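## Task

Read the lot number printed on the shelf edge beneath each shelf spot (several spots may carry the same number). Move one cardboard box from lot 451 and one from lot 434 onto the desk so that no part of either overhangs the desk edge. Every other cardboard box must stay on the shelf it started on. If no spot in the storeroom has one of these lots, leave that lot out. The robot must not tip over or end up leaning, or the task fails.

## Robot and tools

ROBOT. A simulated Hello Robot Stretch 3 with a single arm: a two-wheeled base (0.33 m long, 0.34 m wide, rounded back) that pivots about the point midway between its drive wheels, 0.05 m behind the front edge; a lift carriage on a vertical mast; a telescoping arm pointing out of the robot's RIGHT side; a wrist with yaw, pitch and roll; a two-finger gripper; a pan/tilt head. The base cannot strafe, so to reach further along the robot's forward direction you drive. Loose objects may occasionally get nudged by something external.

FRAMES. Base frame: origin on the floor between the drive wheels, x ahead, y to the left, z up, metres. hand_pose is reported in it, located where closed fingertips meet; with all wrist joints at zero its x axis is up, y points back along the arm toward the mast, z toward the rear. The odometry frame is the base frame as it was at scene start; base_odometry counts wheel rotation only (slip counts as motion), heading in rad, left positive, within ±3.142.

TOOL move. One action per call. Either "servos": "reboot" by itself (re-enables any wrist/head servo that shut off), or "base" and/or "joints" plus optional "speeds", "pace", "contact_limits". All motions in one call begin together.
- base: an object with exactly one key, a relative offset from the base's last reported position. translate_m: metres, -3 to 3, positive forward. rotate_rad: radians, -6.4 to 6.4, positive counter-clockwise (left).
- joints: absolute targets by name, not offsets. lift_m 0 to 1.1 m; arm_m 0 to 0.52 m extension; wrist_yaw_rad -1.345 to 4.42 (0 along the arm, positive swings toward the front); wrist_pitch_rad -1.57 to 0.451 (0 level, negative tips fingers down); wrist_roll_rad -2.911 to 2.918 (0 fingers side by side); gripper_m -0.089 to 0.179 (bigger is wider; actual fingertip gap is about 0.007 m smaller when nearly shut, 0.025 m smaller when fully open); head_pan_rad -3.953 to 1.73 (0 ahead, positive left, -1.57 faces along the arm); head_tilt_rad -1.53 to 0.419 (negative looks down). Done tolerances: lift and arm ±0.004, yaw and roll ±0.02, pitch ±0.05, gripper ±0.004, head ±0.1.
- pace: "default" or "max". speeds: per-key top speed capped at the max value (translate 0.30 m/s, rotate 1.90 rad/s, lift 0.15 m/s, arm 0.40 m/s). The base is throttled to 0.10 m/s and 0.63 rad/s unless lift_m < 0.30, arm_m < 0.03 and wrist_yaw_rad > 2.54 all hold. Moves time out after 14 s.
- contact_limits: only next to the matching command. arm_m, translate_m, rotate_rad take a motor_effort percent (1 to 100) that ends the motion; lift_m takes {"down": n, "up": n}, 1 to 100, extra force beyond free motion (below about 12 may trip with no contact). Base moves have no contact stop unless given one; then each wheel quits separately, which can twist the robot.
- cameras: list of head_camera, nav_camera, wrist_camera, or "all"; [] for none. blocking: true (default) waits until everything rests; false returns in about 0.5 s while motion continues.
An unknown key makes a call invalid; an out-of-range value gets it refused, and a refusal or an unplanned stop cancels the remaining move/wait/finished_scene calls of that reply.

OTHER TOOLS. wait(seconds 0 to 10, cameras): just observe. stop(cameras): brakes all running motions, which report "stopped". zoom_image(camera, region [x0,y0,x1,y1] pixels, max 504x504) enlarges part of that camera's latest image. finished_scene(scene): ends the current scene by its number; the outcome must hold without the robot.

RESULTS. "move" reads done or the worst status. base_status/joint_status: done, moving, off_target (resting short, maybe still pushing), contact_stop (that joint went slack), time_out, torque_fault (servo off; send reboot). on_its_own lists uncommanded behaviour; its "held at" is a target. motor_effort in percent with peak in brackets; wheel effort positive pushes forward; wrist pitch saturates near 45, roll near 72. lidar_m: 12 distances, 30° sectors starting straight ahead and going counter-clockwise, from a plane 0.17 m high (sees table legs, not tops); "-" means nothing or too close. wrist_depth_mm and head_depth_mm: 7x7 grids of median depth, "-" invalid. turned_by_imu is more trustworthy than turned_by_wheels when they disagree by over 0.15 rad. base_tilt gives forward/right lean in degrees.

CAMERAS. head_camera image is rotated; turn it 90° clockwise to view upright. nav_camera needs 90° counter-clockwise. wrist_camera rides on the gripper. Calibration data are supplied per camera.

CAUTIONS. To grip, command gripper_m below the item's width; to release, at least 0.05 above it or fully open; readings do not confirm a hold. Before folding the wrist over the base (yaw 3.0) or unfolding, put lift_m in 0.32 to 0.95, pitch -0.4, roll near 0; folded, lift may go to 0.25. With yaw below -0.4 keep pitch at -0.5 or lower. Pushing into something rigid with the gripper higher than about 0.45 m, or driving while holding or snagging something fixed, can topple the robot; if tilt appears, back the gripper off. Wrist and head never contact-stop and will fault after sustained strain. Avoid dropping items, releasing moving items, slamming, hard impacts and heavy shoves.

Each tool is called after "Request:" in YAML: its name, and indented under it one key for each argument.

## Session

Request:
move:
  joints: {"head_pan_rad":-1.57,"head_tilt_rad":-0.35,"lift_m":0.9}
  pace: "max"
  cameras: ["head_camera","nav_camera"]

Request:
move:
  joints: {"head_pan_rad":0,"head_tilt_rad":-0.35,"wrist_yaw_rad":0,"wrist_pitch_rad":-0.4,"gripper_m":0.179}
  pace: "max"
  cameras: ["nav_camera"]

Request:
move:
  joints: {"head_pan_rad":1.57}
  pace: "max"
  cameras: ["head_camera","nav_camera"]

Request:
move:
  joints: {"head_pan_rad":-3.14}
  pace: "max"
  cameras: ["head_camera","nav_camera"]

Scene clock: 4.30 s.
move: done
base_odometry: x=+0.000 y=+0.000 heading=+0.000
turned_by_wheels: +0.000
turned_by_imu: +0.000
base_tilt: forward=-0.2 right=-1.2
lidar_m: 0.72 0.73 0.85 1.53 2.66 1.26 1.01 1.11 1.81 1.62 1.40 0.83
head_depth_mm: 1708 1825 1852 2016 2302 1908 1493 / 1847 1996 2095 2223 2269 1907 1489 / 1847 1968 2090 2195 2228 1886 1466 / 1803 1911 2015 2141 2194 1874 1464 / 1451 1530 1632 1706 1805 1823 1454 / 1718 1790 1921 2030 2090 1809 1460 / 1697 1779 1847 1974 2059 1777 1450
base_status: not commanded
joint_positions: lift_m=+0.900 arm_m=+0.001 wrist_yaw_rad=+3.009 wrist_pitch_rad=-0.463 wrist_roll_rad=+0.000 gripper_m=+0.037 head_pan_rad=-1.570 head_tilt_rad=-0.352
joint_status: all done
measured_speeds: all 0
motor_effort: left_wheel=-0.4(1.0) right_wheel=+0.1(1.2) lift_m=+31.1(34.2) arm_m=-9.4(10.1) wrist_yaw_rad=+0.7(2.1) wrist_pitch_rad=+2.1(2.2) wrist_roll_rad=+0.0(0.3) gripper_m=+0.4(0.9) head_pan_rad=+3.4(5.1) head_tilt_rad=+3.2(8.1)
hand_pose: x=+0.0076 y=+0.0711 z=+0.9027 quat_wxyz=(+0.208, +0.697, +0.117, +0.676) (m; base frame)
wrist_depth_mm: - 138 - - - 862 - / - 150 - - - 965 - / - 167 - - - - - / - - 203 - - - - / - - 213 - - - - / - - 126 - 129 - - / - - 287 - - - -
pictures: head_camera (sideways), nav_camera (sideways)
camera_calibration:
head_camera: T_world_to_cam=[[-0.0464378, 0.29527, -0.954285, 1.25777], [0.997503, -0.037188, -0.0600474, 0.0716787], [-0.0532181, -0.95469, -0.292806, 0.33696], [0, 0, 0, 1]] pos_world=[0.00484087, -0.0470249, 1.30324]
nav_camera: T_world_to_cam=[[0.0172217, -0.320267, 0.947171, -1.18975], [-0.999796, -0.0155558, 0.0129187, 0.0394998], [0.0105965, -0.9472, -0.320469, 0.37028], [0, 0, 0, 1]] pos_world=[0.0560577, -0.0296951, 1.24505]

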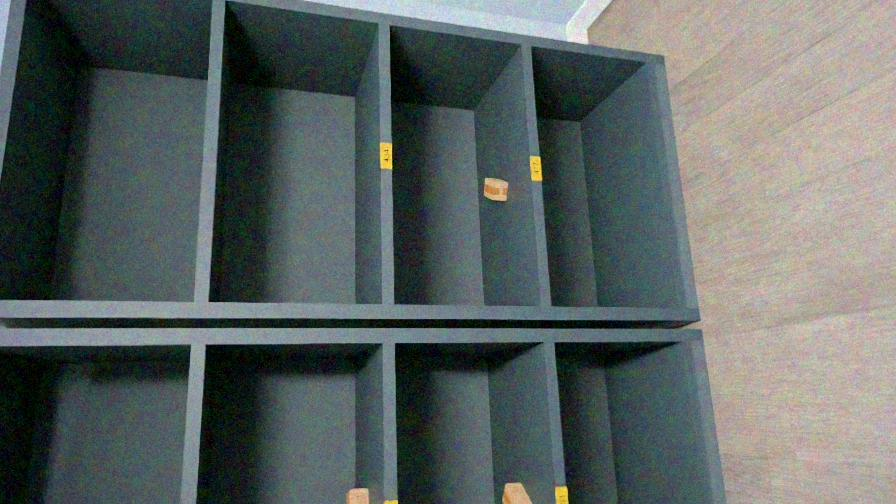

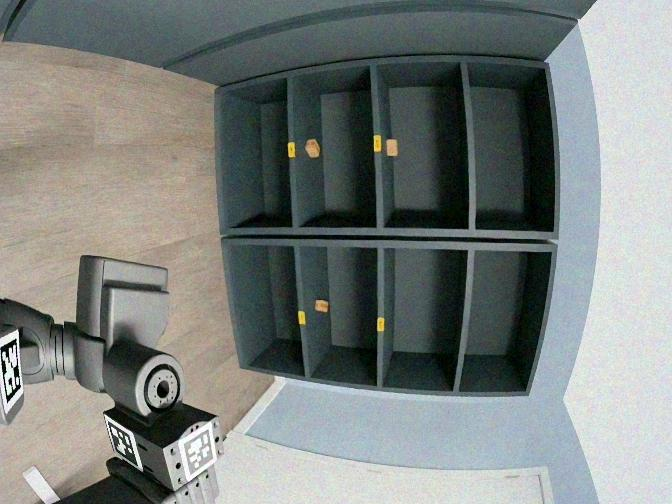

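Scene clock: 6.40 s.
move: done
base_odometry: x=+0.000 y=+0.000 heading=+0.000
turned_by_wheels: +0.000
turned_by_imu: +0.000
base_tilt: forward=-0.3 right=-1.2
lidar_m: 0.72 0.73 0.86 1.53 2.66 1.25 1.01 1.11 1.81 1.62 1.39 0.83
head_depth_mm: 661 702 749 800 863 938 1016 / 643 682 725 776 833 900 983 / 632 667 706 752 806 868 940 / 611 650 690 737 785 844 910 / 597 630 667 707 756 809 875 / 581 612 649 688 733 784 844 / 569 598 632 670 711 761 815
base_status: not commanded
joint_positions: lift_m=+0.900 arm_m=+0.001 wrist_yaw_rad=+0.003 wrist_pitch_rad=-0.420 wrist_roll_rad=+0.000 gripper_m=+0.179 head_pan_rad=+0.008 head_tilt_rad=-0.350
joint_status: all done
measured_speeds: translate_m=+0.000 rotate_rad=+0.000 lift_m=+0.000 arm_m=+0.000 wrist_yaw_rad=+0.000 wrist_pitch_rad=+0.000 wrist_roll_rad=+0.000 head_pan_rad=-0.024 head_tilt_rad=+0.000
motor_effort: left_wheel=-0.3(0.8) right_wheel=+0.3(1.1) lift_m=+26.7(31.0) arm_m=-13.2(13.3) wrist_yaw_rad=-2.8(9.1) wrist_pitch_rad=+3.2(6.3) wrist_roll_rad=-0.1(0.3) gripper_m=+0.4(85.4) head_pan_rad=-3.1(7.6) head_tilt_rad=+5.0(8.5)
hand_pose: x=-0.0208 y=-0.3697 z=+0.9122 quat_wxyz=(+0.692, +0.149, -0.691, -0.147) (m; base frame)
wrist_depth_mm: - - - - - - - / - - - - - - - / - - - - - - - / - - - - - - - / - - - - - - - / 123 - - - - - - / - - - - - - 105
pictures: nav_camera (sideways)
camera_calibration:
nav_camera: T_world_to_cam=[[0.318149, 0.0195854, 0.947838, -1.19253], [0.0230911, -0.99965, 0.0129053, 0.033191], [0.94776, 0.0177809, -0.31849, 0.361925], [0, 0, 0, 1]] pos_world=[0.0356168, 0.0501002, 1.24516]

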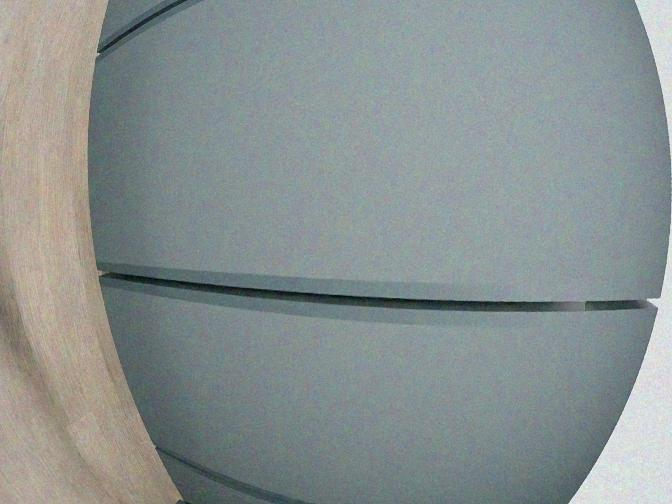

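Scene clock: 8.47 s.
move: done
base_odometry: x=+0.000 y=+0.000 heading=+0.000
turned_by_wheels: +0.000
turned_by_imu: +0.000
base_tilt: forward=-0.3 right=-1.2
lidar_m: 0.72 0.72 0.85 1.53 2.67 1.25 1.01 1.12 1.81 1.63 1.39 0.82
head_depth_mm: 1181 1190 1203 1219 1238 1258 1279 / 1449 1472 1489 1510 1536 1583 1443 / 2381 2554 2687 2871 2499 1837 1479 / 2356 2450 2614 2808 2629 1876 1463 / 2278 2392 2534 2726 2618 1859 1465 / 2240 2349 2497 2645 2559 1875 1454 / 2167 2293 2449 2570 2538 1871 1541
base_status: not commanded
joint_positions: lift_m=+0.900 arm_m=+0.001 wrist_yaw_rad=+0.003 wrist_pitch_rad=-0.420 wrist_roll_rad=+0.000 gripper_m=+0.179 head_pan_rad=+1.578 head_tilt_rad=-0.350
joint_status: all done
measured_speeds: translate_m=+0.000 rotate_rad=+0.000 lift_m=+0.000 arm_m=+0.000 wrist_yaw_rad=+0.000 wrist_pitch_rad=+0.000 wrist_roll_rad=+0.000 head_pan_rad=-0.024 head_tilt_rad=+0.000
motor_effort: left_wheel=-0.2(0.7) right_wheel=+0.3(1.1) lift_m=+23.3(27.2) arm_m=-12.7(13.7) wrist_yaw_rad=-3.8(4.8) wrist_pitch_rad=+3.3(3.4) wrist_roll_rad=+0.0(0.2) gripper_m=+0.1(1.1) head_pan_rad=-3.2(6.8) head_tilt_rad=+4.5(5.5)
hand_pose: x=-0.0208 y=-0.3697 z=+0.9122 quat_wxyz=(+0.692, +0.149, -0.691, -0.147) (m; base frame)
wrist_depth_mm: - - - - - - - / - - - - - - - / - - - - - - - / - - - - - - - / - - - - - - - / 123 - - - - - - / - - - - - - 105
pictures: head_camera (sideways), nav_camera (sideways)
camera_calibration:
head_camera: T_world_to_cam=[[0.0484142, -0.292334, -0.95509, 1.25822], [-0.997736, 0.0305386, -0.0599232, 0.083695], [0.0466846, 0.955829, -0.290194, 0.33294], [0, 0, 0, 1]] pos_world=[0.00704652, 0.0470321, 1.30335]
nav_camera: T_world_to_cam=[[-0.0193578, 0.317564, 0.948039, -1.19069], [0.999667, 0.0223485, 0.0129259, 0.0272268], [-0.0170824, 0.947973, -0.317891, 0.367095], [0, 0, 0, 1]] pos_world=[-0.0439961, 0.0295167, 1.24517]

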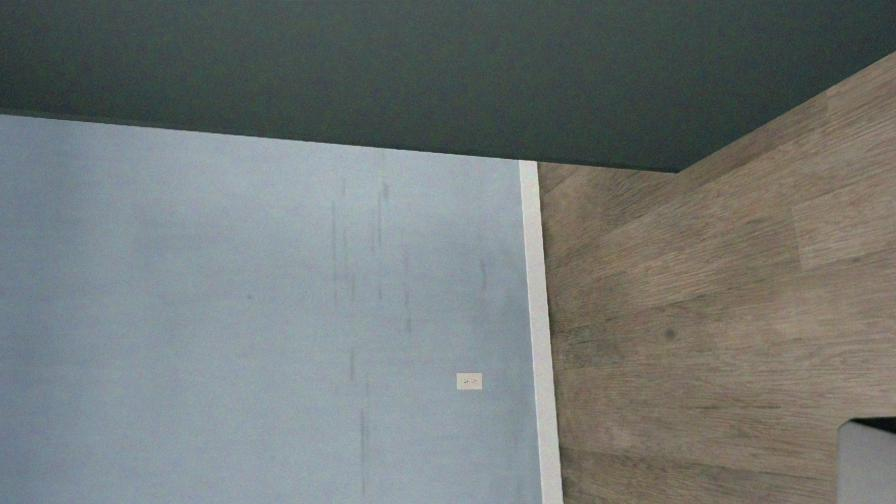

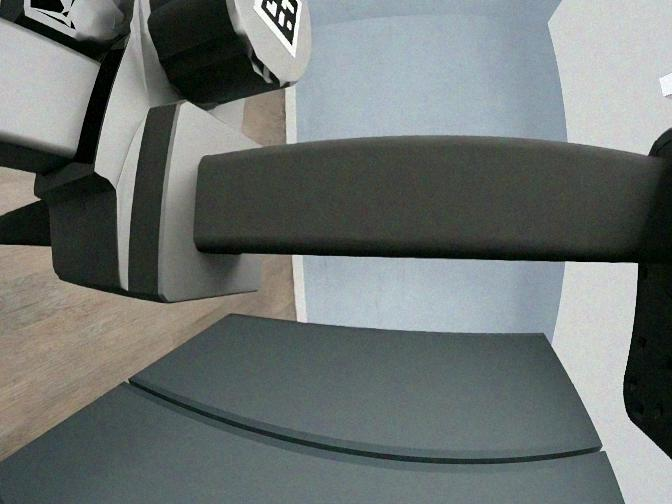

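Scene clock: 11.67 s.
move: done
base_odometry: x=+0.000 y=+0.000 heading=+0.000
turned_by_wheels: +0.000
turned_by_imu: +0.000
base_tilt: forward=-0.2 right=-1.2
lidar_m: 0.73 0.72 0.85 1.52 2.66 1.26 1.01 1.11 1.81 1.63 1.39 0.83
head_depth_mm: 1505 1593 1694 1779 1222 1907 - / 1455 1537 1647 1715 1218 1354 - / 1419 1504 1597 1683 1204 1178 - / 1374 1460 1537 1632 1189 1402 - / 1343 1416 1497 1572 1179 1671 1468 / 1315 1380 1459 1540 1172 956 1409 / 1279 1342 1422 1488 1162 912 1460
base_status: not commanded
joint_positions: lift_m=+0.900 arm_m=+0.001 wrist_yaw_rad=+0.003 wrist_pitch_rad=-0.420 wrist_roll_rad=+0.000 gripper_m=+0.179 head_pan_rad=-3.148 head_tilt_rad=-0.350
joint_status: all done
measured_speeds: translate_m=+0.000 rotate_rad=+0.000 lift_m=+0.000 arm_m=+0.000 wrist_yaw_rad=+0.000 wrist_pitch_rad=+0.000 wrist_roll_rad=+0.000 head_pan_rad=+0.024 head_tilt_rad=+0.000
motor_effort: left_wheel=+0.0(0.7) right_wheel=+0.4(1.4) lift_m=+23.2(24.0) arm_m=-13.1(13.6) wrist_yaw_rad=-3.1(4.5) wrist_pitch_rad=+3.3(3.4) wrist_roll_rad=-0.3(0.4) gripper_m=+0.7(1.2) head_pan_rad=+2.9(4.7) head_tilt_rad=+3.5(5.3)
hand_pose: x=-0.0208 y=-0.3697 z=+0.9122 quat_wxyz=(+0.692, +0.149, -0.691, -0.147) (m; base frame)
wrist_depth_mm: - - - - - - - / - - - - - - - / - - - - - - - / - - - - - - - / - - - - - - - / 123 - - - - - - / - - - - - - 105
pictures: head_camera (sideways), nav_camera (sideways)
camera_calibration:
head_camera: T_world_to_cam=[[0.292987, 0.0443397, -0.955088, 1.2567], [-0.0443946, -0.997216, -0.0599141, 0.0779432], [-0.955085, 0.0599548, -0.290202, 0.33913], [0, 0, 0, 1]] pos_world=[-0.0408382, 0.00167198, 1.30335]
nav_camera: T_world_to_cam=[[-0.31779, -0.0149424, 0.948043, -1.1889], [-0.00845769, 0.999881, 0.0129243, 0.0334148], [-0.948123, -0.00391104, -0.317878, 0.372686], [0, 0, 0, 1]] pos_world=[-0.0241856, -0.0497182, 1.24517]

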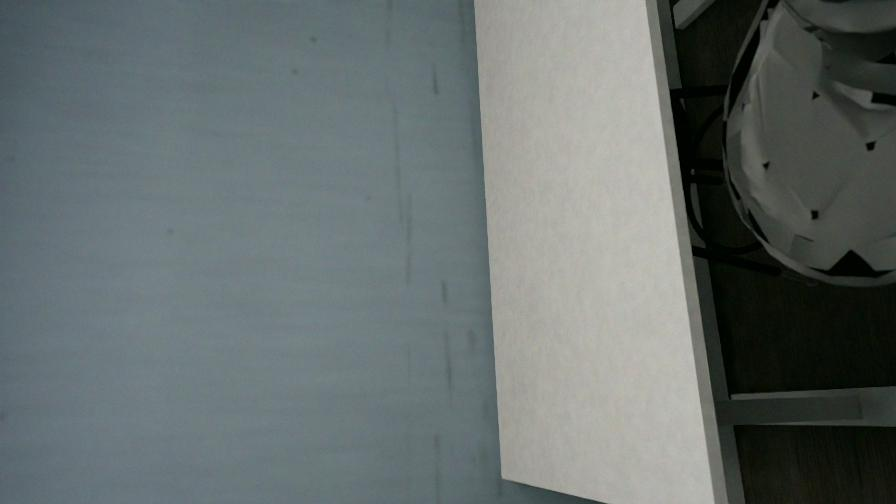

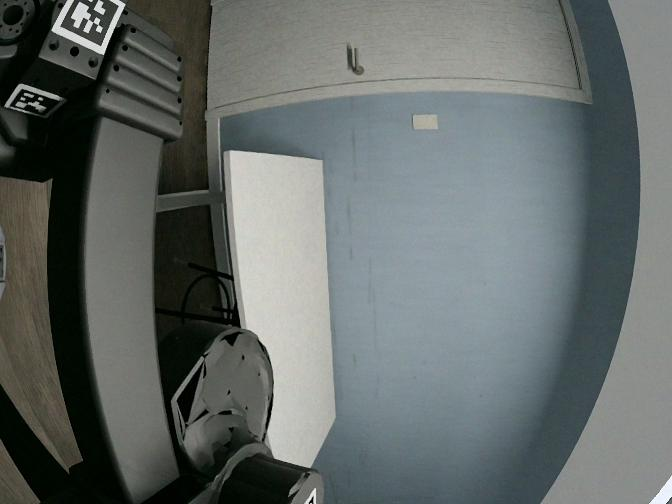

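Request:
move:
  joints: {"head_pan_rad":-1.25,"head_tilt_rad":-0.35}
  pace: "max"
  cameras: ["head_camera"]

Request:
zoom_image:
  camera: "head_camera"
  region: [340, 260, 600, 400]

Request:
zoom_image:
  camera: "head_camera"
  region: [340, 0, 600, 110]

Scene clock: 22.77 s.
move: done
base_odometry: x=+0.000 y=+0.000 heading=+0.000
turned_by_wheels: +0.000
turned_by_imu: +0.000
base_tilt: forward=-0.3 right=-1.3
lidar_m: 0.73 0.73 0.85 1.53 2.66 1.26 1.01 1.11 1.81 1.63 1.39 0.83
head_depth_mm: 1658 1804 1900 2036 2181 1821 1498 / 1442 1467 1572 1655 1838 1821 1488 / 1759 1844 1940 2042 1910 1824 1480 / 1780 1856 1956 2081 2127 1840 1466 / 1784 1876 1983 2090 2211 1860 1461 / 1766 1861 1961 2070 2078 1854 1458 / 1454 1531 1593 1684 1760 1718 1445
base_status: not commanded
joint_positions: lift_m=+0.900 arm_m=+0.001 wrist_yaw_rad=+0.003 wrist_pitch_rad=-0.420 wrist_roll_rad=+0.000 gripper_m=+0.179 head_pan_rad=-1.242 head_tilt_rad=-0.350
joint_status: all done
measured_speeds: translate_m=+0.000 rotate_rad=+0.000 lift_m=+0.000 arm_m=+0.000 wrist_yaw_rad=+0.000 wrist_pitch_rad=+0.000 wrist_roll_rad=+0.000 head_pan_rad=-0.024 head_tilt_rad=+0.000
motor_effort: left_wheel=-0.4(0.8) right_wheel=+0.5(1.2) lift_m=+23.1(23.9) arm_m=-11.8(13.3) wrist_yaw_rad=-4.4(4.6) wrist_pitch_rad=+3.3(3.4) wrist_roll_rad=+0.0(0.5) gripper_m=+0.6(1.2) head_pan_rad=-3.2(5.0) head_tilt_rad=+2.6(5.5)
hand_pose: x=-0.0208 y=-0.3697 z=+0.9122 quat_wxyz=(+0.692, +0.149, -0.691, -0.147) (m; base frame)
wrist_depth_mm: - - - - - - - / - - - - - - - / - - - - - - - / - - - - - - - / - - - - - - - / 123 - - - - - - / - - - - - - 105
pictures: head_camera (sideways)
camera_calibration:
head_camera: T_world_to_cam=[[-0.138278, 0.262078, -0.955089, 1.25935], [0.956298, 0.286189, -0.0599218, 0.0718128], [0.257632, -0.921635, -0.290199, 0.331698], [0, 0, 0, 1]] pos_world=[0.020009, -0.044895, 1.30335]

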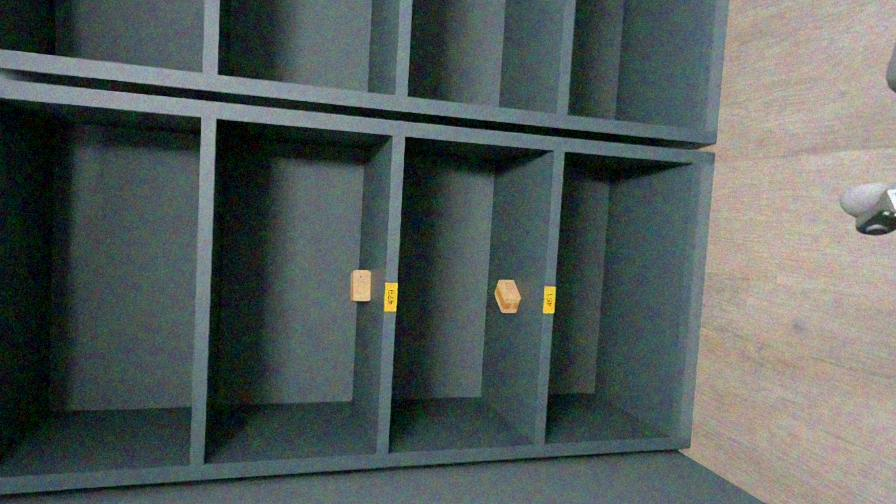

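Scaled by 1.938 from the camera's 896x504 image, which has a finer 1280x720 frame.

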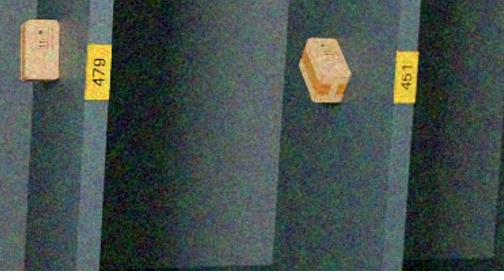

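Scaled by 1.938 from the camera's 896x504 image, which has a finer 1280x720 frame.

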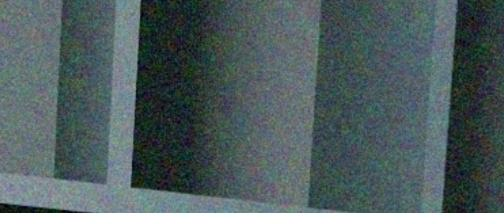

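Request:
move:
  joints: {"head_pan_rad":-1.7,"head_tilt_rad":-0.35}
  pace: "max"
  cameras: ["head_camera"]

Request:
zoom_image:
  camera: "head_camera"
  region: [350, 170, 590, 310]

Scene clock: 33.87 s.
move: done
base_odometry: x=+0.000 y=+0.000 heading=+0.000
turned_by_wheels: +0.000
turned_by_imu: +0.000
base_tilt: forward=-0.4 right=-1.0
lidar_m: 0.72 0.73 0.85 1.53 2.66 1.26 1.01 1.11 1.81 1.62 1.39 0.83
head_depth_mm: 2059 2079 2163 2184 2244 1926 1490 / 1716 1831 1918 2413 2441 1916 1491 / 1837 2039 2134 2196 2223 1903 1474 / 1882 2002 2102 2236 2347 1895 1511 / 1813 1907 2029 2150 2202 1865 1498 / 1604 1601 1918 1653 1762 1784 1457 / 1512 1686 1822 1942 2058 1776 1459
base_status: not commanded
joint_positions: lift_m=+0.900 arm_m=+0.001 wrist_yaw_rad=+0.003 wrist_pitch_rad=-0.420 wrist_roll_rad=+0.000 gripper_m=+0.179 head_pan_rad=-1.715 head_tilt_rad=-0.350
joint_status: all done
measured_speeds: all 0
motor_effort: left_wheel=-0.4(0.6) right_wheel=-0.3(1.0) lift_m=+22.5(23.9) arm_m=-12.1(12.8) wrist_yaw_rad=-2.4(5.3) wrist_pitch_rad=+3.3(3.4) wrist_roll_rad=-0.1(0.2) gripper_m=+0.4(1.0) head_pan_rad=-0.8(5.7) head_tilt_rad=+2.4(6.2)
hand_pose: x=-0.0208 y=-0.3697 z=+0.9122 quat_wxyz=(+0.692, +0.149, -0.691, -0.147) (m; base frame)
wrist_depth_mm: - - - - - - - / - - - - - - - / - - - - - - - / - - - - - - - / - - - - - - - / 123 - - - - - - / - - - - - - 105
pictures: head_camera (sideways)
camera_calibration:
head_camera: T_world_to_cam=[[-0.00367513, 0.296312, -0.955084, 1.25851], [0.981658, -0.180987, -0.0599282, 0.0716245], [-0.190615, -0.937786, -0.290212, 0.33448], [0, 0, 0, 1]] pos_world=[-0.00192865, -0.0462795, 1.30335]

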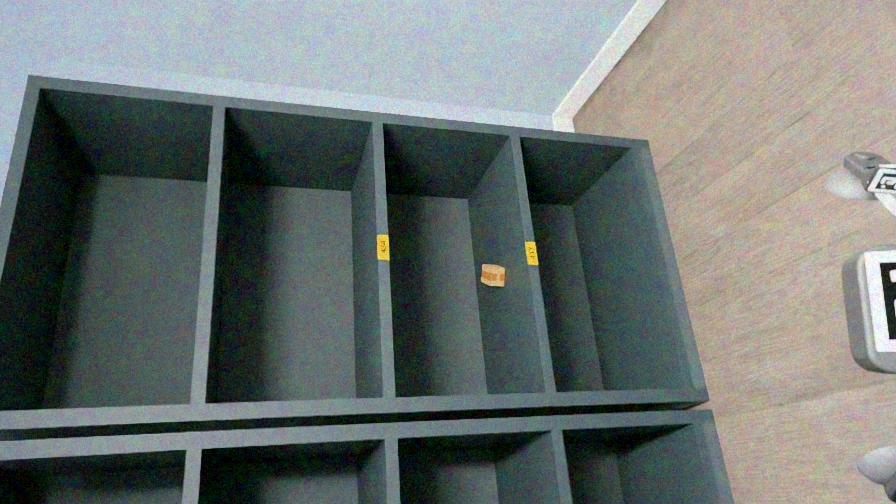

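Scaled by 2.100 from the camera's 896x504 image, which has a finer 1280x720 frame.

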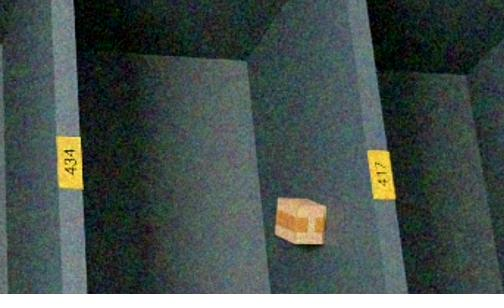

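Request:
move:
  base: {"rotate_rad":-1.12}
  joints: {"lift_m":0.6,"wrist_pitch_rad":-0.17}
  pace: "max"
  cameras: []

Request:
move:
  base: {"translate_m":0.99}
  pace: "max"
  cameras: []

Request:
move:
  base: {"rotate_rad":1.36}
  joints: {"head_pan_rad":-1.57,"head_tilt_rad":-0.6}
  pace: "max"
  cameras: ["head_camera","wrist_camera"]

Scene clock: 86.73 s.
move: done
base_odometry: x=+0.000 y=+0.000 heading=-1.120
turned_by_wheels: -1.120
turned_by_imu: -1.101
base_tilt: forward=-0.4 right=-1.1
lidar_m: 1.55 0.86 0.73 0.73 0.83 1.37 2.66 1.64 1.01 1.11 1.75 1.62
head_depth_mm: 1302 1377 1446 1531 1227 949 1452 / 1317 1384 1454 1548 1209 939 1446 / 1327 1398 1481 1566 1203 976 1474 / 1338 1408 1483 1580 1189 965 1380 / 1344 1426 1505 1605 1700 1771 1455 / 1338 1430 1505 1593 1699 1767 1460 / 1354 1433 1511 1605 1716 1781 1452
base_status: done
joint_positions: lift_m=+0.600 arm_m=+0.001 wrist_yaw_rad=+0.002 wrist_pitch_rad=-0.191 wrist_roll_rad=+0.000 gripper_m=+0.179 head_pan_rad=-1.700 head_tilt_rad=-0.350
joint_status: all done
measured_speeds: all 0
motor_effort: left_wheel=+7.5(11.9) right_wheel=-9.1(13.3) lift_m=+26.5(26.5) arm_m=-13.1(13.6) wrist_yaw_rad=-2.7(4.5) wrist_pitch_rad=+3.5(6.7) wrist_roll_rad=+0.1(0.3) gripper_m=+0.7(1.2) head_pan_rad=+3.7(4.1) head_tilt_rad=+0.8(2.1)
hand_pose: x=-0.0209 y=-0.3925 z=+0.6663 quat_wxyz=(+0.704, +0.069, -0.703, -0.067) (m; base frame)
wrist_depth_mm: - - - - - - - / - - - - - - - / - - - - - - - / - - - - - - - / - - - - - - - / 123 - - - - - - / 872 933 948 948 926 906 105
pictures: none
No camera images: "cameras" was empty.

Scene clock: 97.60 s.
move: done
base_odometry: x=+0.432 y=-0.891 heading=-1.120
turned_by_wheels: +0.000
turned_by_imu: +0.000
base_tilt: forward=-0.6 right=-1.1
lidar_m: 0.93 0.60 0.51 0.51 0.57 0.96 3.59 1.62 1.76 1.49 0.78 0.77
head_depth_mm: 1477 1553 1638 1734 1848 1914 1488 / 1483 1570 1653 1767 1870 1908 1482 / 1505 1589 1669 1781 1905 1893 1469 / 1513 1590 1690 1797 1908 1874 1465 / 1524 1612 1689 1805 1932 1866 1458 / 1553 1648 1741 1850 1960 1869 1451 / 1556 1652 1745 1846 1955 1716 1446
base_status: done
joint_positions: lift_m=+0.600 arm_m=+0.001 wrist_yaw_rad=+0.002 wrist_pitch_rad=-0.191 wrist_roll_rad=+0.000 gripper_m=+0.179 head_pan_rad=-1.700 head_tilt_rad=-0.350
joint_status: not commanded
measured_speeds: all 0
motor_effort: left_wheel=+4.6(12.9) right_wheel=+2.8(10.9) lift_m=+23.3(31.0) arm_m=-6.7(13.1) wrist_yaw_rad=-2.9(4.4) wrist_pitch_rad=+3.4(3.6) wrist_roll_rad=-0.2(0.4) gripper_m=+0.6(1.2) head_pan_rad=+1.9(3.7) head_tilt_rad=-0.8(2.1)
hand_pose: x=-0.0209 y=-0.3925 z=+0.6663 quat_wxyz=(+0.704, +0.069, -0.703, -0.067) (m; base frame)
wrist_depth_mm: - - - - - - - / - - - - - - - / - - - - - - - / - - - - - - - / - - - - - - - / - 141 - - - - - / - 922 949 951 941 907 105
pictures: none
No camera images: "cameras" was empty.

Scene clock: 100.70 s.
move: done
base_odometry: x=+0.432 y=-0.891 heading=+0.240
turned_by_wheels: +1.360
turned_by_imu: +1.337
base_tilt: forward=-0.2 right=-1.2
lidar_m: 0.50 0.52 0.72 2.00 1.80 1.63 1.76 1.49 0.77 1.11 0.71 0.52
head_depth_mm: 909 997 920 1023 1028 985 1168 / 910 1000 905 1247 1103 1287 1183 / 912 999 891 1244 1088 1315 1181 / 908 997 854 1243 1077 1310 1183 / 910 1000 860 1253 1052 1299 1167 / 911 1002 853 1251 1066 1300 1171 / 910 998 842 1227 1067 1255 1171
base_status: done
joint_positions: lift_m=+0.600 arm_m=+0.001 wrist_yaw_rad=+0.002 wrist_pitch_rad=-0.191 wrist_roll_rad=+0.000 gripper_m=+0.179 head_pan_rad=-1.567 head_tilt_rad=-0.603
joint_status: all done
measured_speeds: all 0
motor_effort: left_wheel=-8.9(13.0) right_wheel=+9.9(11.6) lift_m=+23.3(24.6) arm_m=-11.2(11.2) wrist_yaw_rad=-2.8(3.9) wrist_pitch_rad=+3.5(3.6) wrist_roll_rad=-0.2(0.3) gripper_m=+0.5(1.0) head_pan_rad=-2.0(5.9) head_tilt_rad=+3.5(7.3)
hand_pose: x=-0.0209 y=-0.3925 z=+0.6663 quat_wxyz=(+0.704, +0.069, -0.703, -0.067) (m; base frame)
wrist_depth_mm: - 772 - - - 748 - / - 833 - - - 792 - / - - - - - - - / - - - - - - - / - 143 - - - - 449 / - 139 - - - 913 - / - - - - - - 105
pictures: head_camera (sideways), wrist_camera
camera_calibration:
head_camera: T_world_to_cam=[[-0.0481955, 0.522441, -0.851312, 1.1234], [0.997556, -0.0179893, -0.0675147, 0.08142], [-0.050587, -0.852485, -0.520298, 0.632988], [0, 0, 0, 1]] pos_world=[0.00494301, -0.0458352, 1.29121]
wrist_camera: T_world_to_cam=[[-0.998889, -0.0441536, -0.0164789, -0.0205364], [-0.00169682, 0.383126, -0.923695, 0.798417], [0.047098, -0.92264, -0.382775, 0.060096], [0, 0, 0, 1]] pos_world=[-0.0219892, -0.251354, 0.760158]

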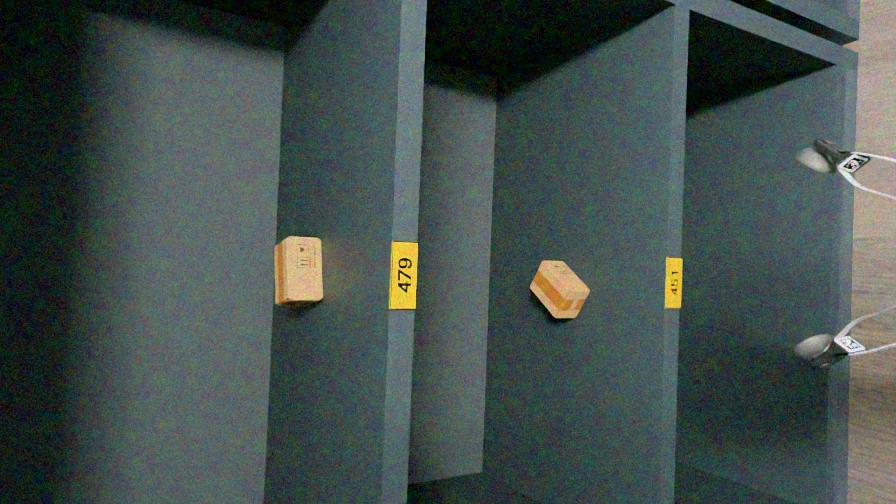

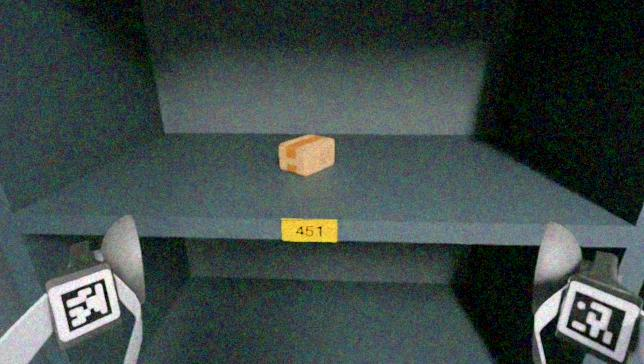

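Request:
zoom_image:
  camera: "head_camera"
  region: [510, 240, 610, 340]

Request:
zoom_image:
  camera: "wrist_camera"
  region: [260, 120, 360, 190]

Scaled by 5.040 from the camera's 896x504 image, which has a finer 1280x720 frame.

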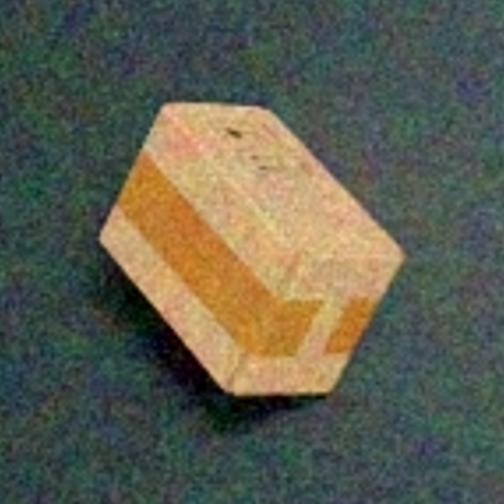

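Scaled by 5.040.

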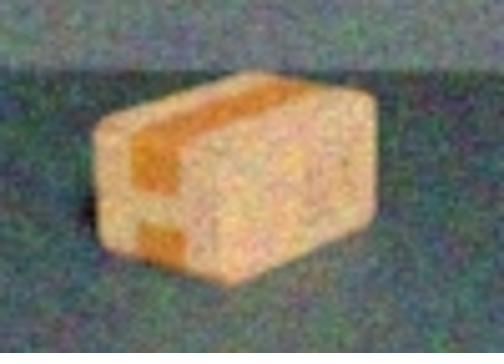

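Request:
move:
  base: {"translate_m":0.141}
  joints: {"wrist_yaw_rad":-0.36,"wrist_pitch_rad":-0.08,"lift_m":0.5,"arm_m":0.27}
  pace: "max"
  cameras: ["wrist_camera"]

Scene clock: 180.90 s.
move: done
base_odometry: x=+0.569 y=-0.857 heading=+0.240
turned_by_wheels: +0.000
turned_by_imu: +0.000
base_tilt: forward=-0.3 right=-1.3
lidar_m: 0.36 0.38 0.52 1.44 1.89 1.74 1.90 1.58 0.85 1.11 0.52 0.38
head_depth_mm: 910 996 927 1246 1113 1250 1196 / 906 1000 912 1245 1104 1292 1187 / 909 997 852 1242 1058 935 588 / 909 1001 884 1247 1070 920 627 / 903 999 874 1244 1076 1306 1180 / 909 996 857 1223 1070 1273 1175 / 839 858 792 843 919 1006 1124
base_status: done
joint_positions: lift_m=+0.500 arm_m=+0.270 wrist_yaw_rad=-0.357 wrist_pitch_rad=-0.102 wrist_roll_rad=+0.000 gripper_m=+0.179 head_pan_rad=-1.570 head_tilt_rad=-0.599
joint_status: all done
measured_speeds: all 0
motor_effort: left_wheel=+4.8(7.5) right_wheel=+6.7(14.1) lift_m=+30.6(31.2) arm_m=+12.2(14.7) wrist_yaw_rad=-2.9(9.1) wrist_pitch_rad=+3.5(6.4) wrist_roll_rad=-0.1(0.3) gripper_m=+0.8(0.9) head_pan_rad=-3.0(3.7) head_tilt_rad=+2.1(4.3)
hand_pose: x=-0.1098 y=-0.6515 z=+0.5887 quat_wxyz=(+0.689, -0.090, -0.701, -0.161) (m; base frame)
wrist_depth_mm: - - - - - 646 - / - - - - - - - / - - - - - - - / - - 328 - - - - / 304 270 303 303 303 302 301 / - 209 230 230 229 230 264 / 171 185 185 196 210 233 105
pictures: wrist_camera
camera_calibration:
wrist_camera: T_world_to_cam=[[-0.950938, 0.30912, -0.01271, 0.111099], [0.103923, 0.280461, -0.954223, 0.788364], [-0.291404, -0.908728, -0.298826, -0.281858], [0, 0, 0, 1]] pos_world=[-0.0584156, -0.511581, 0.66946]

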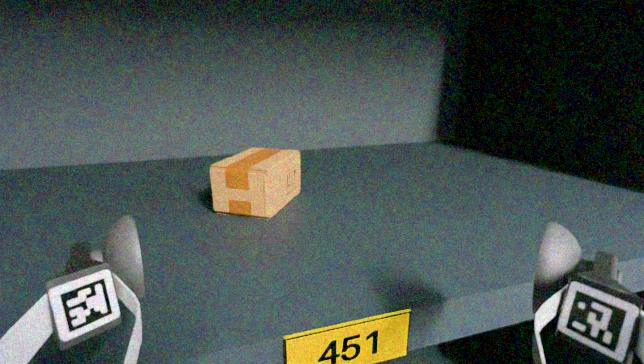

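Request:
move:
  joints: {"lift_m":0.487,"arm_m":0.495}
  contact_limits: {"arm_m":35}
  cameras: ["wrist_camera"]

Request:
move:
  joints: {"gripper_m":0.03}
  cameras: ["wrist_camera"]

Scene clock: 199.00 s.
move: done
base_odometry: x=+0.569 y=-0.857 heading=+0.240
turned_by_wheels: +0.000
turned_by_imu: +0.000
base_tilt: forward=-0.2 right=-1.2
lidar_m: 0.36 0.38 0.52 1.45 1.88 1.74 1.90 1.57 0.85 1.11 0.52 0.38
head_depth_mm: 904 997 925 1252 1112 1247 1197 / 905 992 911 1243 1104 1291 1180 / 906 999 849 1243 1060 815 587 / 909 995 887 1233 1043 1303 1185 / 907 998 869 1251 1076 1301 1180 / 909 1000 857 1224 1069 1262 1165 / 838 854 794 841 916 1007 1118
base_status: not commanded
joint_positions: lift_m=+0.487 arm_m=+0.495 wrist_yaw_rad=-0.357 wrist_pitch_rad=-0.102 wrist_roll_rad=+0.000 gripper_m=+0.179 head_pan_rad=-1.570 head_tilt_rad=-0.599
joint_status: all done
measured_speeds: all 0
motor_effort: left_wheel=+4.4(5.0) right_wheel=+6.4(8.1) lift_m=+24.4(28.3) arm_m=+13.0(15.8) wrist_yaw_rad=-2.0(4.2) wrist_pitch_rad=+3.7(3.7) wrist_roll_rad=-0.1(0.3) gripper_m=+0.4(1.1) head_pan_rad=-1.9(2.7) head_tilt_rad=-0.1(1.7)
contact_limits: arm_m 35 (drawing in: default 31, maximum 55; extending or still: default 40, maximum 69)
hand_pose: x=-0.1098 y=-0.8765 z=+0.5757 quat_wxyz=(+0.689, -0.090, -0.701, -0.161) (m; base frame)
wrist_depth_mm: 299 315 336 - - - 456 / 309 327 - - - - 481 / 319 336 - - - - - / 332 - - - - - - / 291 254 272 159 255 272 270 / - 141 124 126 195 205 205 / - 159 126 114 158 165 107
pictures: wrist_camera
camera_calibration:
wrist_camera: T_world_to_cam=[[-0.950938, 0.30912, -0.01271, 0.180486], [0.103923, 0.280461, -0.954223, 0.839063], [-0.291404, -0.908728, -0.298826, -0.490206], [0, 0, 0, 1]] pos_world=[-0.0584156, -0.736581, 0.65646]

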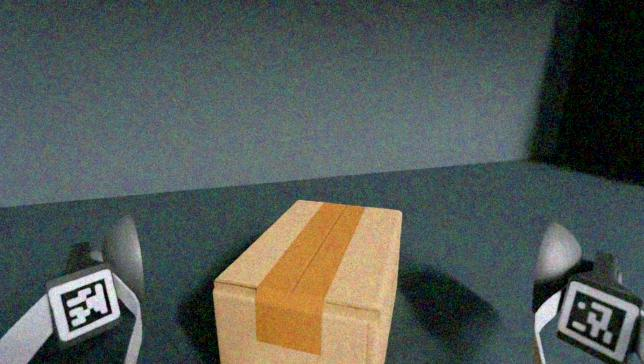

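Scene clock: 201.03 s.
move: done
base_odometry: x=+0.569 y=-0.857 heading=+0.240
turned_by_wheels: +0.000
turned_by_imu: +0.000
base_tilt: forward=-0.2 right=-1.1
lidar_m: 0.36 0.38 0.52 1.45 1.89 1.74 1.90 1.57 0.85 1.11 0.51 0.38
head_depth_mm: 906 999 922 1248 1112 1245 1182 / 908 997 909 1242 1106 1290 1182 / 908 999 852 1242 1058 817 587 / 906 995 885 1244 1041 1301 1177 / 910 997 872 1239 1079 1307 1177 / 910 996 856 1226 1077 1258 1177 / 841 854 792 840 915 1006 1128
base_status: not commanded
joint_positions: lift_m=+0.487 arm_m=+0.495 wrist_yaw_rad=-0.358 wrist_pitch_rad=-0.102 wrist_roll_rad=+0.000 gripper_m=+0.031 head_pan_rad=-1.570 head_tilt_rad=-0.599
joint_status: all done
measured_speeds: all 0
motor_effort: left_wheel=+4.0(5.0) right_wheel=+6.1(7.6) lift_m=+25.7(25.9) arm_m=+11.6(14.0) wrist_yaw_rad=-2.1(4.3) wrist_pitch_rad=+3.6(3.7) wrist_roll_rad=-0.3(0.3) gripper_m=-14.0(87.1) head_pan_rad=-1.4(2.3) head_tilt_rad=-1.4(1.4)
contact_limits: arm_m 35 (drawing in: default 31, maximum 55; extending or still: default 40, maximum 69)
hand_pose: x=-0.1100 y=-0.8764 z=+0.5757 quat_wxyz=(+0.689, -0.090, -0.701, -0.162) (m; base frame)
wrist_depth_mm: 300 317 337 - - - 460 / 308 328 - - - - 481 / 320 335 - - - - - / 331 - - - - - - / 292 271 161 159 159 271 272 / 206 216 130 131 126 205 205 / 172 102 153 136 153 153 165
pictures: wrist_camera
camera_calibration:
wrist_camera: T_world_to_cam=[[-0.950628, 0.31007, -0.0127366, 0.181127], [0.104228, 0.280353, -0.954222, 0.83901], [-0.292305, -0.908438, -0.298829, -0.490073], [0, 0, 0, 1]] pos_world=[-0.0585147, -0.736582, 0.65646]

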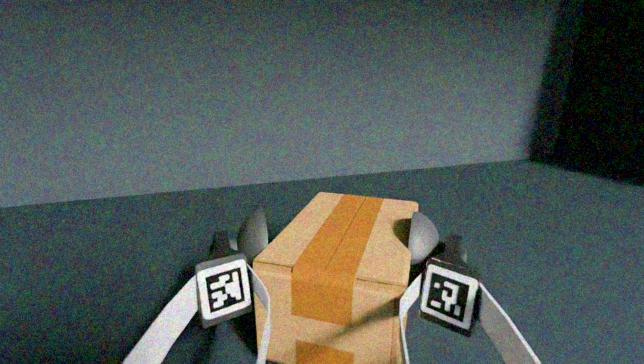

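Request:
move:
  joints: {"lift_m":0.55}
  cameras: []

Request:
move:
  joints: {"arm_m":0.0,"head_pan_rad":-3.14,"head_tilt_rad":-0.4}
  speeds: {"arm_m":0.25}
  cameras: ["wrist_camera","head_camera","nav_camera"]

Scene clock: 211.43 s.
move: done
base_odometry: x=+0.569 y=-0.857 heading=+0.240
turned_by_wheels: +0.000
turned_by_imu: +0.000
base_tilt: forward=-0.3 right=-1.2
lidar_m: 0.36 0.38 0.52 1.45 1.88 1.74 1.90 1.57 0.85 1.11 0.51 0.38
head_depth_mm: 907 996 925 1248 1114 1245 1192 / 909 995 913 1246 1103 1285 1183 / 907 995 851 1243 1007 666 1154 / 908 999 884 1239 800 1309 1181 / 909 996 871 1249 1078 1305 1179 / 908 998 858 1222 1072 1272 1176 / 840 858 793 844 918 1009 1120
base_status: not commanded
joint_positions: lift_m=+0.550 arm_m=+0.495 wrist_yaw_rad=-0.358 wrist_pitch_rad=-0.106 wrist_roll_rad=+0.000 gripper_m=+0.031 head_pan_rad=-1.570 head_tilt_rad=-0.599
joint_status: all done
measured_speeds: all 0
motor_effort: left_wheel=+3.5(4.1) right_wheel=+5.9(6.5) lift_m=+30.6(35.6) arm_m=+4.1(6.6) wrist_yaw_rad=-2.1(3.7) wrist_pitch_rad=+4.3(4.3) wrist_roll_rad=-0.1(0.3) gripper_m=-13.9(14.5) head_pan_rad=-1.0(1.4) head_tilt_rad=-3.5(3.5)
contact_limits: arm_m 35 (drawing in: default 31, maximum 55; extending or still: default 40, maximum 69)
hand_pose: x=-0.1100 y=-0.8762 z=+0.6378 quat_wxyz=(+0.688, -0.089, -0.701, -0.163) (m; base frame)
wrist_depth_mm: 299 316 332 - - - 459 / 309 329 - - - - 486 / 318 335 - - - - - / 332 - - - - - - / 338 - 154 160 157 - - / 311 310 129 131 126 295 295 / 251 102 232 136 231 239 249
pictures: none
No camera images: "cameras" was empty.

Scene clock: 215.47 s.
move: done
base_odometry: x=+0.569 y=-0.857 heading=+0.240
turned_by_wheels: +0.000
turned_by_imu: +0.000
base_tilt: forward=-0.3 right=-1.1
lidar_m: 0.36 0.38 0.52 1.44 1.88 1.74 1.90 1.57 0.85 1.11 0.51 0.38
head_depth_mm: 1633 1726 1854 1980 2135 1808 1431 / 1609 1725 1830 1981 2132 1797 1425 / 1607 1707 1841 1965 2091 1785 1411 / 1612 1719 1838 1972 2103 1767 1409 / 1616 1703 1835 1945 2079 1768 1398 / 1616 1716 1840 1985 2100 1747 1400 / 1627 1731 1836 1979 2126 1750 1390
base_status: not commanded
joint_positions: lift_m=+0.550 arm_m=+0.001 wrist_yaw_rad=-0.358 wrist_pitch_rad=-0.106 wrist_roll_rad=+0.000 gripper_m=+0.031 head_pan_rad=-3.141 head_tilt_rad=-0.400
joint_status: all done
measured_speeds: all 0
motor_effort: left_wheel=+3.9(4.5) right_wheel=+6.3(6.9) lift_m=+25.1(30.6) arm_m=-12.7(15.0) wrist_yaw_rad=-2.7(3.8) wrist_pitch_rad=+4.3(4.4) wrist_roll_rad=-0.1(0.3) gripper_m=-13.9(14.6) head_pan_rad=+3.5(5.5) head_tilt_rad=+4.7(7.0)
hand_pose: x=-0.1100 y=-0.3817 z=+0.6377 quat_wxyz=(+0.688, -0.089, -0.701, -0.163) (m; base frame)
wrist_depth_mm: - - - - 871 - - / - - - - 899 - - / 718 - - - 909 - - / - - - - - 587 - / - - 154 160 157 615 - / - - 130 131 125 638 - / - 94 130 136 129 109 -
pictures: head_camera (sideways), nav_camera (sideways), wrist_camera
camera_calibration:
head_camera: T_world_to_cam=[[0.340187, 0.0466772, -0.939198, 1.2357], [-0.0337435, -0.997518, -0.0617979, 0.0802737], [-0.939752, 0.0527147, -0.337768, 0.400973], [0, 0, 0, 1]] pos_world=[-0.0408443, 0.00125842, 1.30096]
nav_camera: T_world_to_cam=[[-0.36494, -0.0174467, 0.930867, -1.1662], [-0.0166988, 0.999786, 0.0121918, 0.0344385], [-0.930881, -0.0110951, -0.365154, 0.434148], [0, 0, 0, 1]] pos_world=[-0.0208784, -0.0499606, 1.24369]
wrist_camera: T_world_to_cam=[[-0.950611, 0.310117, -0.0128621, 0.0286643], [0.105546, 0.284007, -0.952995, 0.760263], [-0.291887, -0.907286, -0.302712, -0.0192614], [0, 0, 0, 1]] pos_world=[-0.058616, -0.242285, 0.719065]

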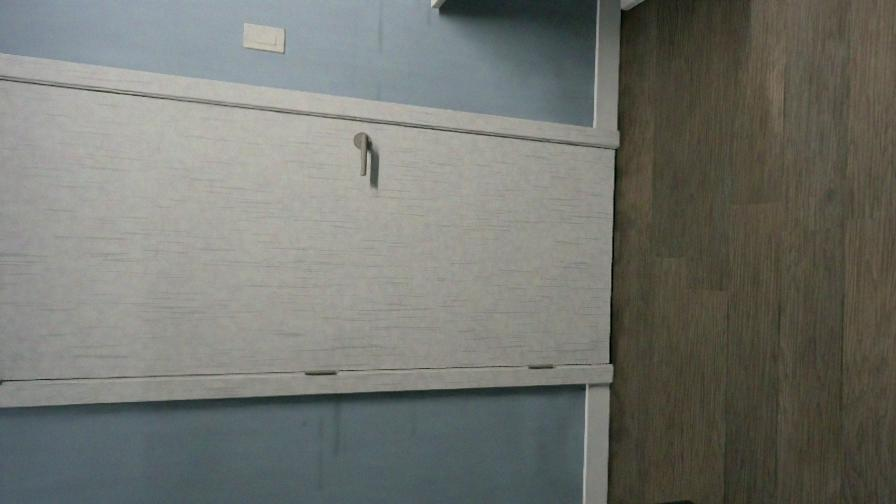

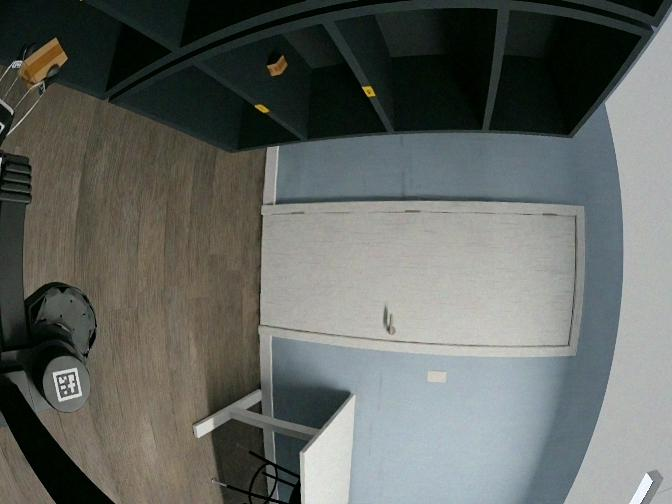

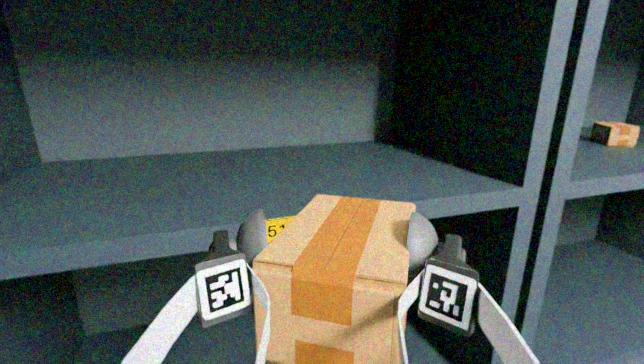

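Request:
move:
  base: {"rotate_rad":-1.04}
  joints: {"lift_m":0.8,"wrist_yaw_rad":0,"head_pan_rad":-1.57,"head_tilt_rad":-0.6}
  pace: "max"
  cameras: []

Request:
move:
  base: {"translate_m":-0.65}
  pace: "max"
  cameras: []

Request:
move:
  base: {"translate_m":-0.65}
  pace: "max"
  cameras: []

Request:
move:
  base: {"rotate_rad":-0.533}
  pace: "max"

Scene clock: 248.73 s.
move: done
base_odometry: x=+0.569 y=-0.857 heading=-0.800
turned_by_wheels: -1.040
turned_by_imu: -1.024
base_tilt: forward=-0.4 right=-1.3
lidar_m: 0.51 0.38 0.36 0.38 0.53 1.54 2.18 1.74 1.90 0.92 0.85 1.08
head_depth_mm: 1582 1700 1832 2001 1884 1504 1283 / 1659 1800 1970 2155 1878 1486 1266 / 1347 1478 1714 2189 1839 1367 380 / 1435 1508 1714 1703 1792 484 318 / 1480 1561 1772 1443 1704 1429 1223 / 1340 1390 1082 1364 1153 1292 1215 / 708 753 816 912 1019 1253 1188
base_status: done
joint_positions: lift_m=+0.800 arm_m=+0.001 wrist_yaw_rad=-0.002 wrist_pitch_rad=-0.106 wrist_roll_rad=+0.000 gripper_m=+0.031 head_pan_rad=-1.566 head_tilt_rad=-0.600
joint_status: all done
measured_speeds: all 0
motor_effort: left_wheel=+6.8(13.0) right_wheel=-9.5(13.4) lift_m=+26.3(34.3) arm_m=-5.9(7.1) wrist_yaw_rad=+1.7(8.8) wrist_pitch_rad=+4.4(4.5) wrist_roll_rad=-0.2(0.6) gripper_m=-13.6(14.2) head_pan_rad=-2.8(6.9) head_tilt_rad=-5.7(7.0)
hand_pose: x=-0.0220 y=-0.3978 z=+0.8876 quat_wxyz=(+0.706, +0.037, -0.706, -0.038) (m; base frame)
wrist_depth_mm: - - - - - - - / - 551 - - - - - / 796 - - - - - - / 828 - - - - - - / 877 - 155 160 160 - - / - - 130 131 125 - - / - 95 146 136 131 - -
pictures: none
No camera images: "cameras" was empty.

Scene clock: 256.20 s.
move: done
base_odometry: x=+0.116 y=-0.391 heading=-0.799
turned_by_wheels: +0.000
turned_by_imu: +0.000
base_tilt: forward=-0.3 right=-1.1
lidar_m: 0.97 0.72 0.70 0.73 1.01 3.02 1.97 1.20 1.56 1.64 1.24 1.23
head_depth_mm: 1295 1389 1515 1659 1770 1497 1277 / 1359 1459 1603 1761 1843 1493 1273 / 1433 1549 1695 1880 1854 1399 1178 / 1512 1668 1825 2057 1841 485 318 / 1629 1802 2008 2205 1823 1426 1220 / 1729 1916 2132 2231 1805 1458 1220 / 1368 1468 1675 1920 1745 1443 1209
base_status: done
joint_positions: lift_m=+0.800 arm_m=+0.001 wrist_yaw_rad=-0.002 wrist_pitch_rad=-0.106 wrist_roll_rad=+0.000 gripper_m=+0.031 head_pan_rad=-1.570 head_tilt_rad=-0.600
joint_status: not commanded
measured_speeds: all 0
motor_effort: left_wheel=-0.1(9.8) right_wheel=-11.1(15.0) lift_m=+29.4(29.8) arm_m=-12.7(13.3) wrist_yaw_rad=+1.9(2.7) wrist_pitch_rad=+4.3(4.5) wrist_roll_rad=+0.0(0.3) gripper_m=-13.8(14.2) head_pan_rad=-2.9(4.1) head_tilt_rad=-4.5(6.2)
hand_pose: x=-0.0220 y=-0.3978 z=+0.8876 quat_wxyz=(+0.706, +0.037, -0.706, -0.038) (m; base frame)
wrist_depth_mm: - - - - - - - / - - - - - - - / - - - - - - - / - - - - - - - / - - 158 160 160 - - / - - 130 131 125 - - / - - 147 136 131 - -
pictures: none
No camera images: "cameras" was empty.

Scene clock: 263.67 s.
move: done
base_odometry: x=-0.338 y=+0.075 heading=-0.799
turned_by_wheels: +0.000
turned_by_imu: +0.000
base_tilt: forward=-0.2 right=-1.2
lidar_m: 1.43 1.06 1.03 1.08 1.50 2.51 1.33 0.67 0.82 1.31 1.79 1.76
head_depth_mm: 1027 1107 1201 1129 843 670 1248 / 1078 1171 1279 1180 833 687 1248 / 1127 1224 1359 1505 832 682 1149 / 1189 1298 1432 1598 1716 485 318 / 1254 1389 1535 1742 1827 1427 1222 / 1348 1493 1679 1907 1808 1461 1219 / 1445 1603 1830 2092 1791 1449 1213
base_status: done
joint_positions: lift_m=+0.800 arm_m=+0.001 wrist_yaw_rad=-0.002 wrist_pitch_rad=-0.106 wrist_roll_rad=+0.000 gripper_m=+0.031 head_pan_rad=-1.570 head_tilt_rad=-0.600
joint_status: not commanded
measured_speeds: all 0
motor_effort: left_wheel=-0.6(10.0) right_wheel=-10.5(14.7) lift_m=+31.1(32.0) arm_m=-8.5(13.1) wrist_yaw_rad=+1.6(2.7) wrist_pitch_rad=+4.3(4.5) wrist_roll_rad=-0.1(0.3) gripper_m=-13.7(14.3) head_pan_rad=-3.1(3.7) head_tilt_rad=-5.1(6.2)
hand_pose: x=-0.0220 y=-0.3978 z=+0.8876 quat_wxyz=(+0.706, +0.037, -0.706, -0.038) (m; base frame)
wrist_depth_mm: - - - - - - - / - - - - - - - / - - - - - - - / - - - - - - - / - - 161 160 156 - - / - - 130 131 125 - - / - - 146 136 127 109 -
pictures: none
No camera images: "cameras" was empty.

Scene clock: 265.47 s.
move: done
base_odometry: x=-0.338 y=+0.075 heading=-1.332
turned_by_wheels: -0.533
turned_by_imu: -0.524
base_tilt: forward=-0.3 right=-1.3
lidar_m: 1.76 1.44 1.07 1.03 1.07 1.49 2.51 1.33 0.67 0.82 1.31 1.78
head_depth_mm: 1023 1126 1244 1131 840 711 1251 / 1022 1131 1253 1124 835 707 1243 / 1029 1121 1250 1108 826 662 1177 / 1027 1134 1253 1100 821 485 318 / 1030 1128 1256 1087 817 715 1193 / 1033 1127 1264 1078 810 709 1216 / 1031 1133 1259 1414 807 704 1215
base_status: done
joint_positions: lift_m=+0.800 arm_m=+0.001 wrist_yaw_rad=-0.002 wrist_pitch_rad=-0.106 wrist_roll_rad=+0.000 gripper_m=+0.031 head_pan_rad=-1.570 head_tilt_rad=-0.600
joint_status: not commanded
measured_speeds: all 0
motor_effort: left_wheel=+7.3(12.4) right_wheel=-9.2(14.3) lift_m=+30.9(31.8) arm_m=-8.9(9.5) wrist_yaw_rad=+1.4(2.5) wrist_pitch_rad=+4.4(4.5) wrist_roll_rad=-0.1(0.3) gripper_m=-13.7(14.6) head_pan_rad=-2.8(3.5) head_tilt_rad=-4.8(5.7)
hand_pose: x=-0.0220 y=-0.3978 z=+0.8876 quat_wxyz=(+0.706, +0.037, -0.706, -0.038) (m; base frame)
wrist_depth_mm: - - - - - - - / - - - - - - - / - - - - - - - / - - - - - - - / - - 154 160 157 - - / - - 130 131 125 - - / - 95 130 136 128 109 -
pictures: head_camera (sideways), nav_camera (sideways), wrist_camera
camera_calibration:
head_camera: T_world_to_cam=[[-0.0466892, 0.520161, -0.852791, 1.12529], [0.997496, -0.0211159, -0.0674913, 0.0813558], [-0.0531138, -0.853807, -0.517873, 0.629846], [0, 0, 0, 1]] pos_world=[0.0048404, -0.0458481, 1.29131]
nav_camera: T_world_to_cam=[[0.0174637, -0.542695, 0.839748, -1.0497], [-0.999789, -0.018546, 0.00880639, 0.0448582], [0.0107948, -0.839725, -0.542905, 0.659721], [0, 0, 0, 1]] pos_world=[0.0560588, -0.0148496, 1.23925]
wrist_camera: T_world_to_cam=[[-0.99907, -0.0411297, -0.0129189, -0.0201927], [-0.000164028, 0.303291, -0.952898, 0.998988], [0.0431106, -0.95201, -0.303015, 0.0573993], [0, 0, 0, 1]] pos_world=[-0.0224846, -0.249169, 0.969065]

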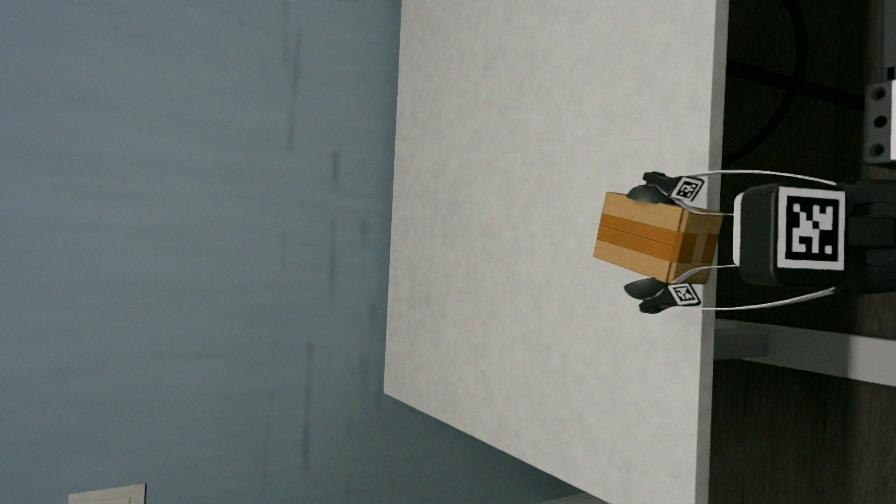

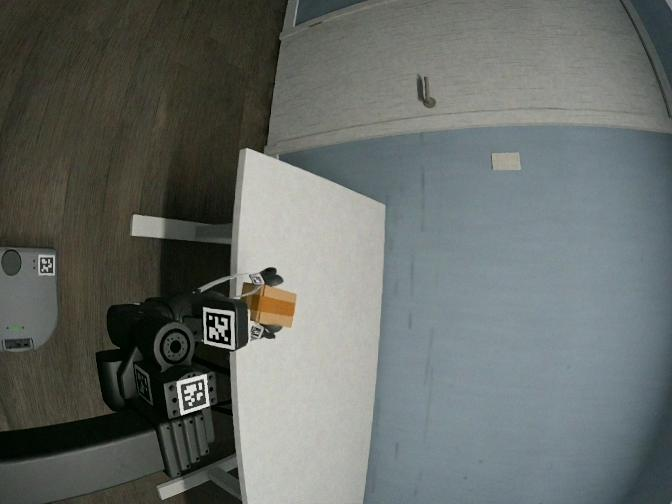

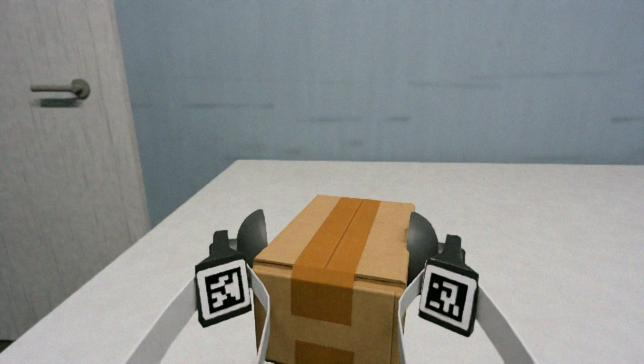

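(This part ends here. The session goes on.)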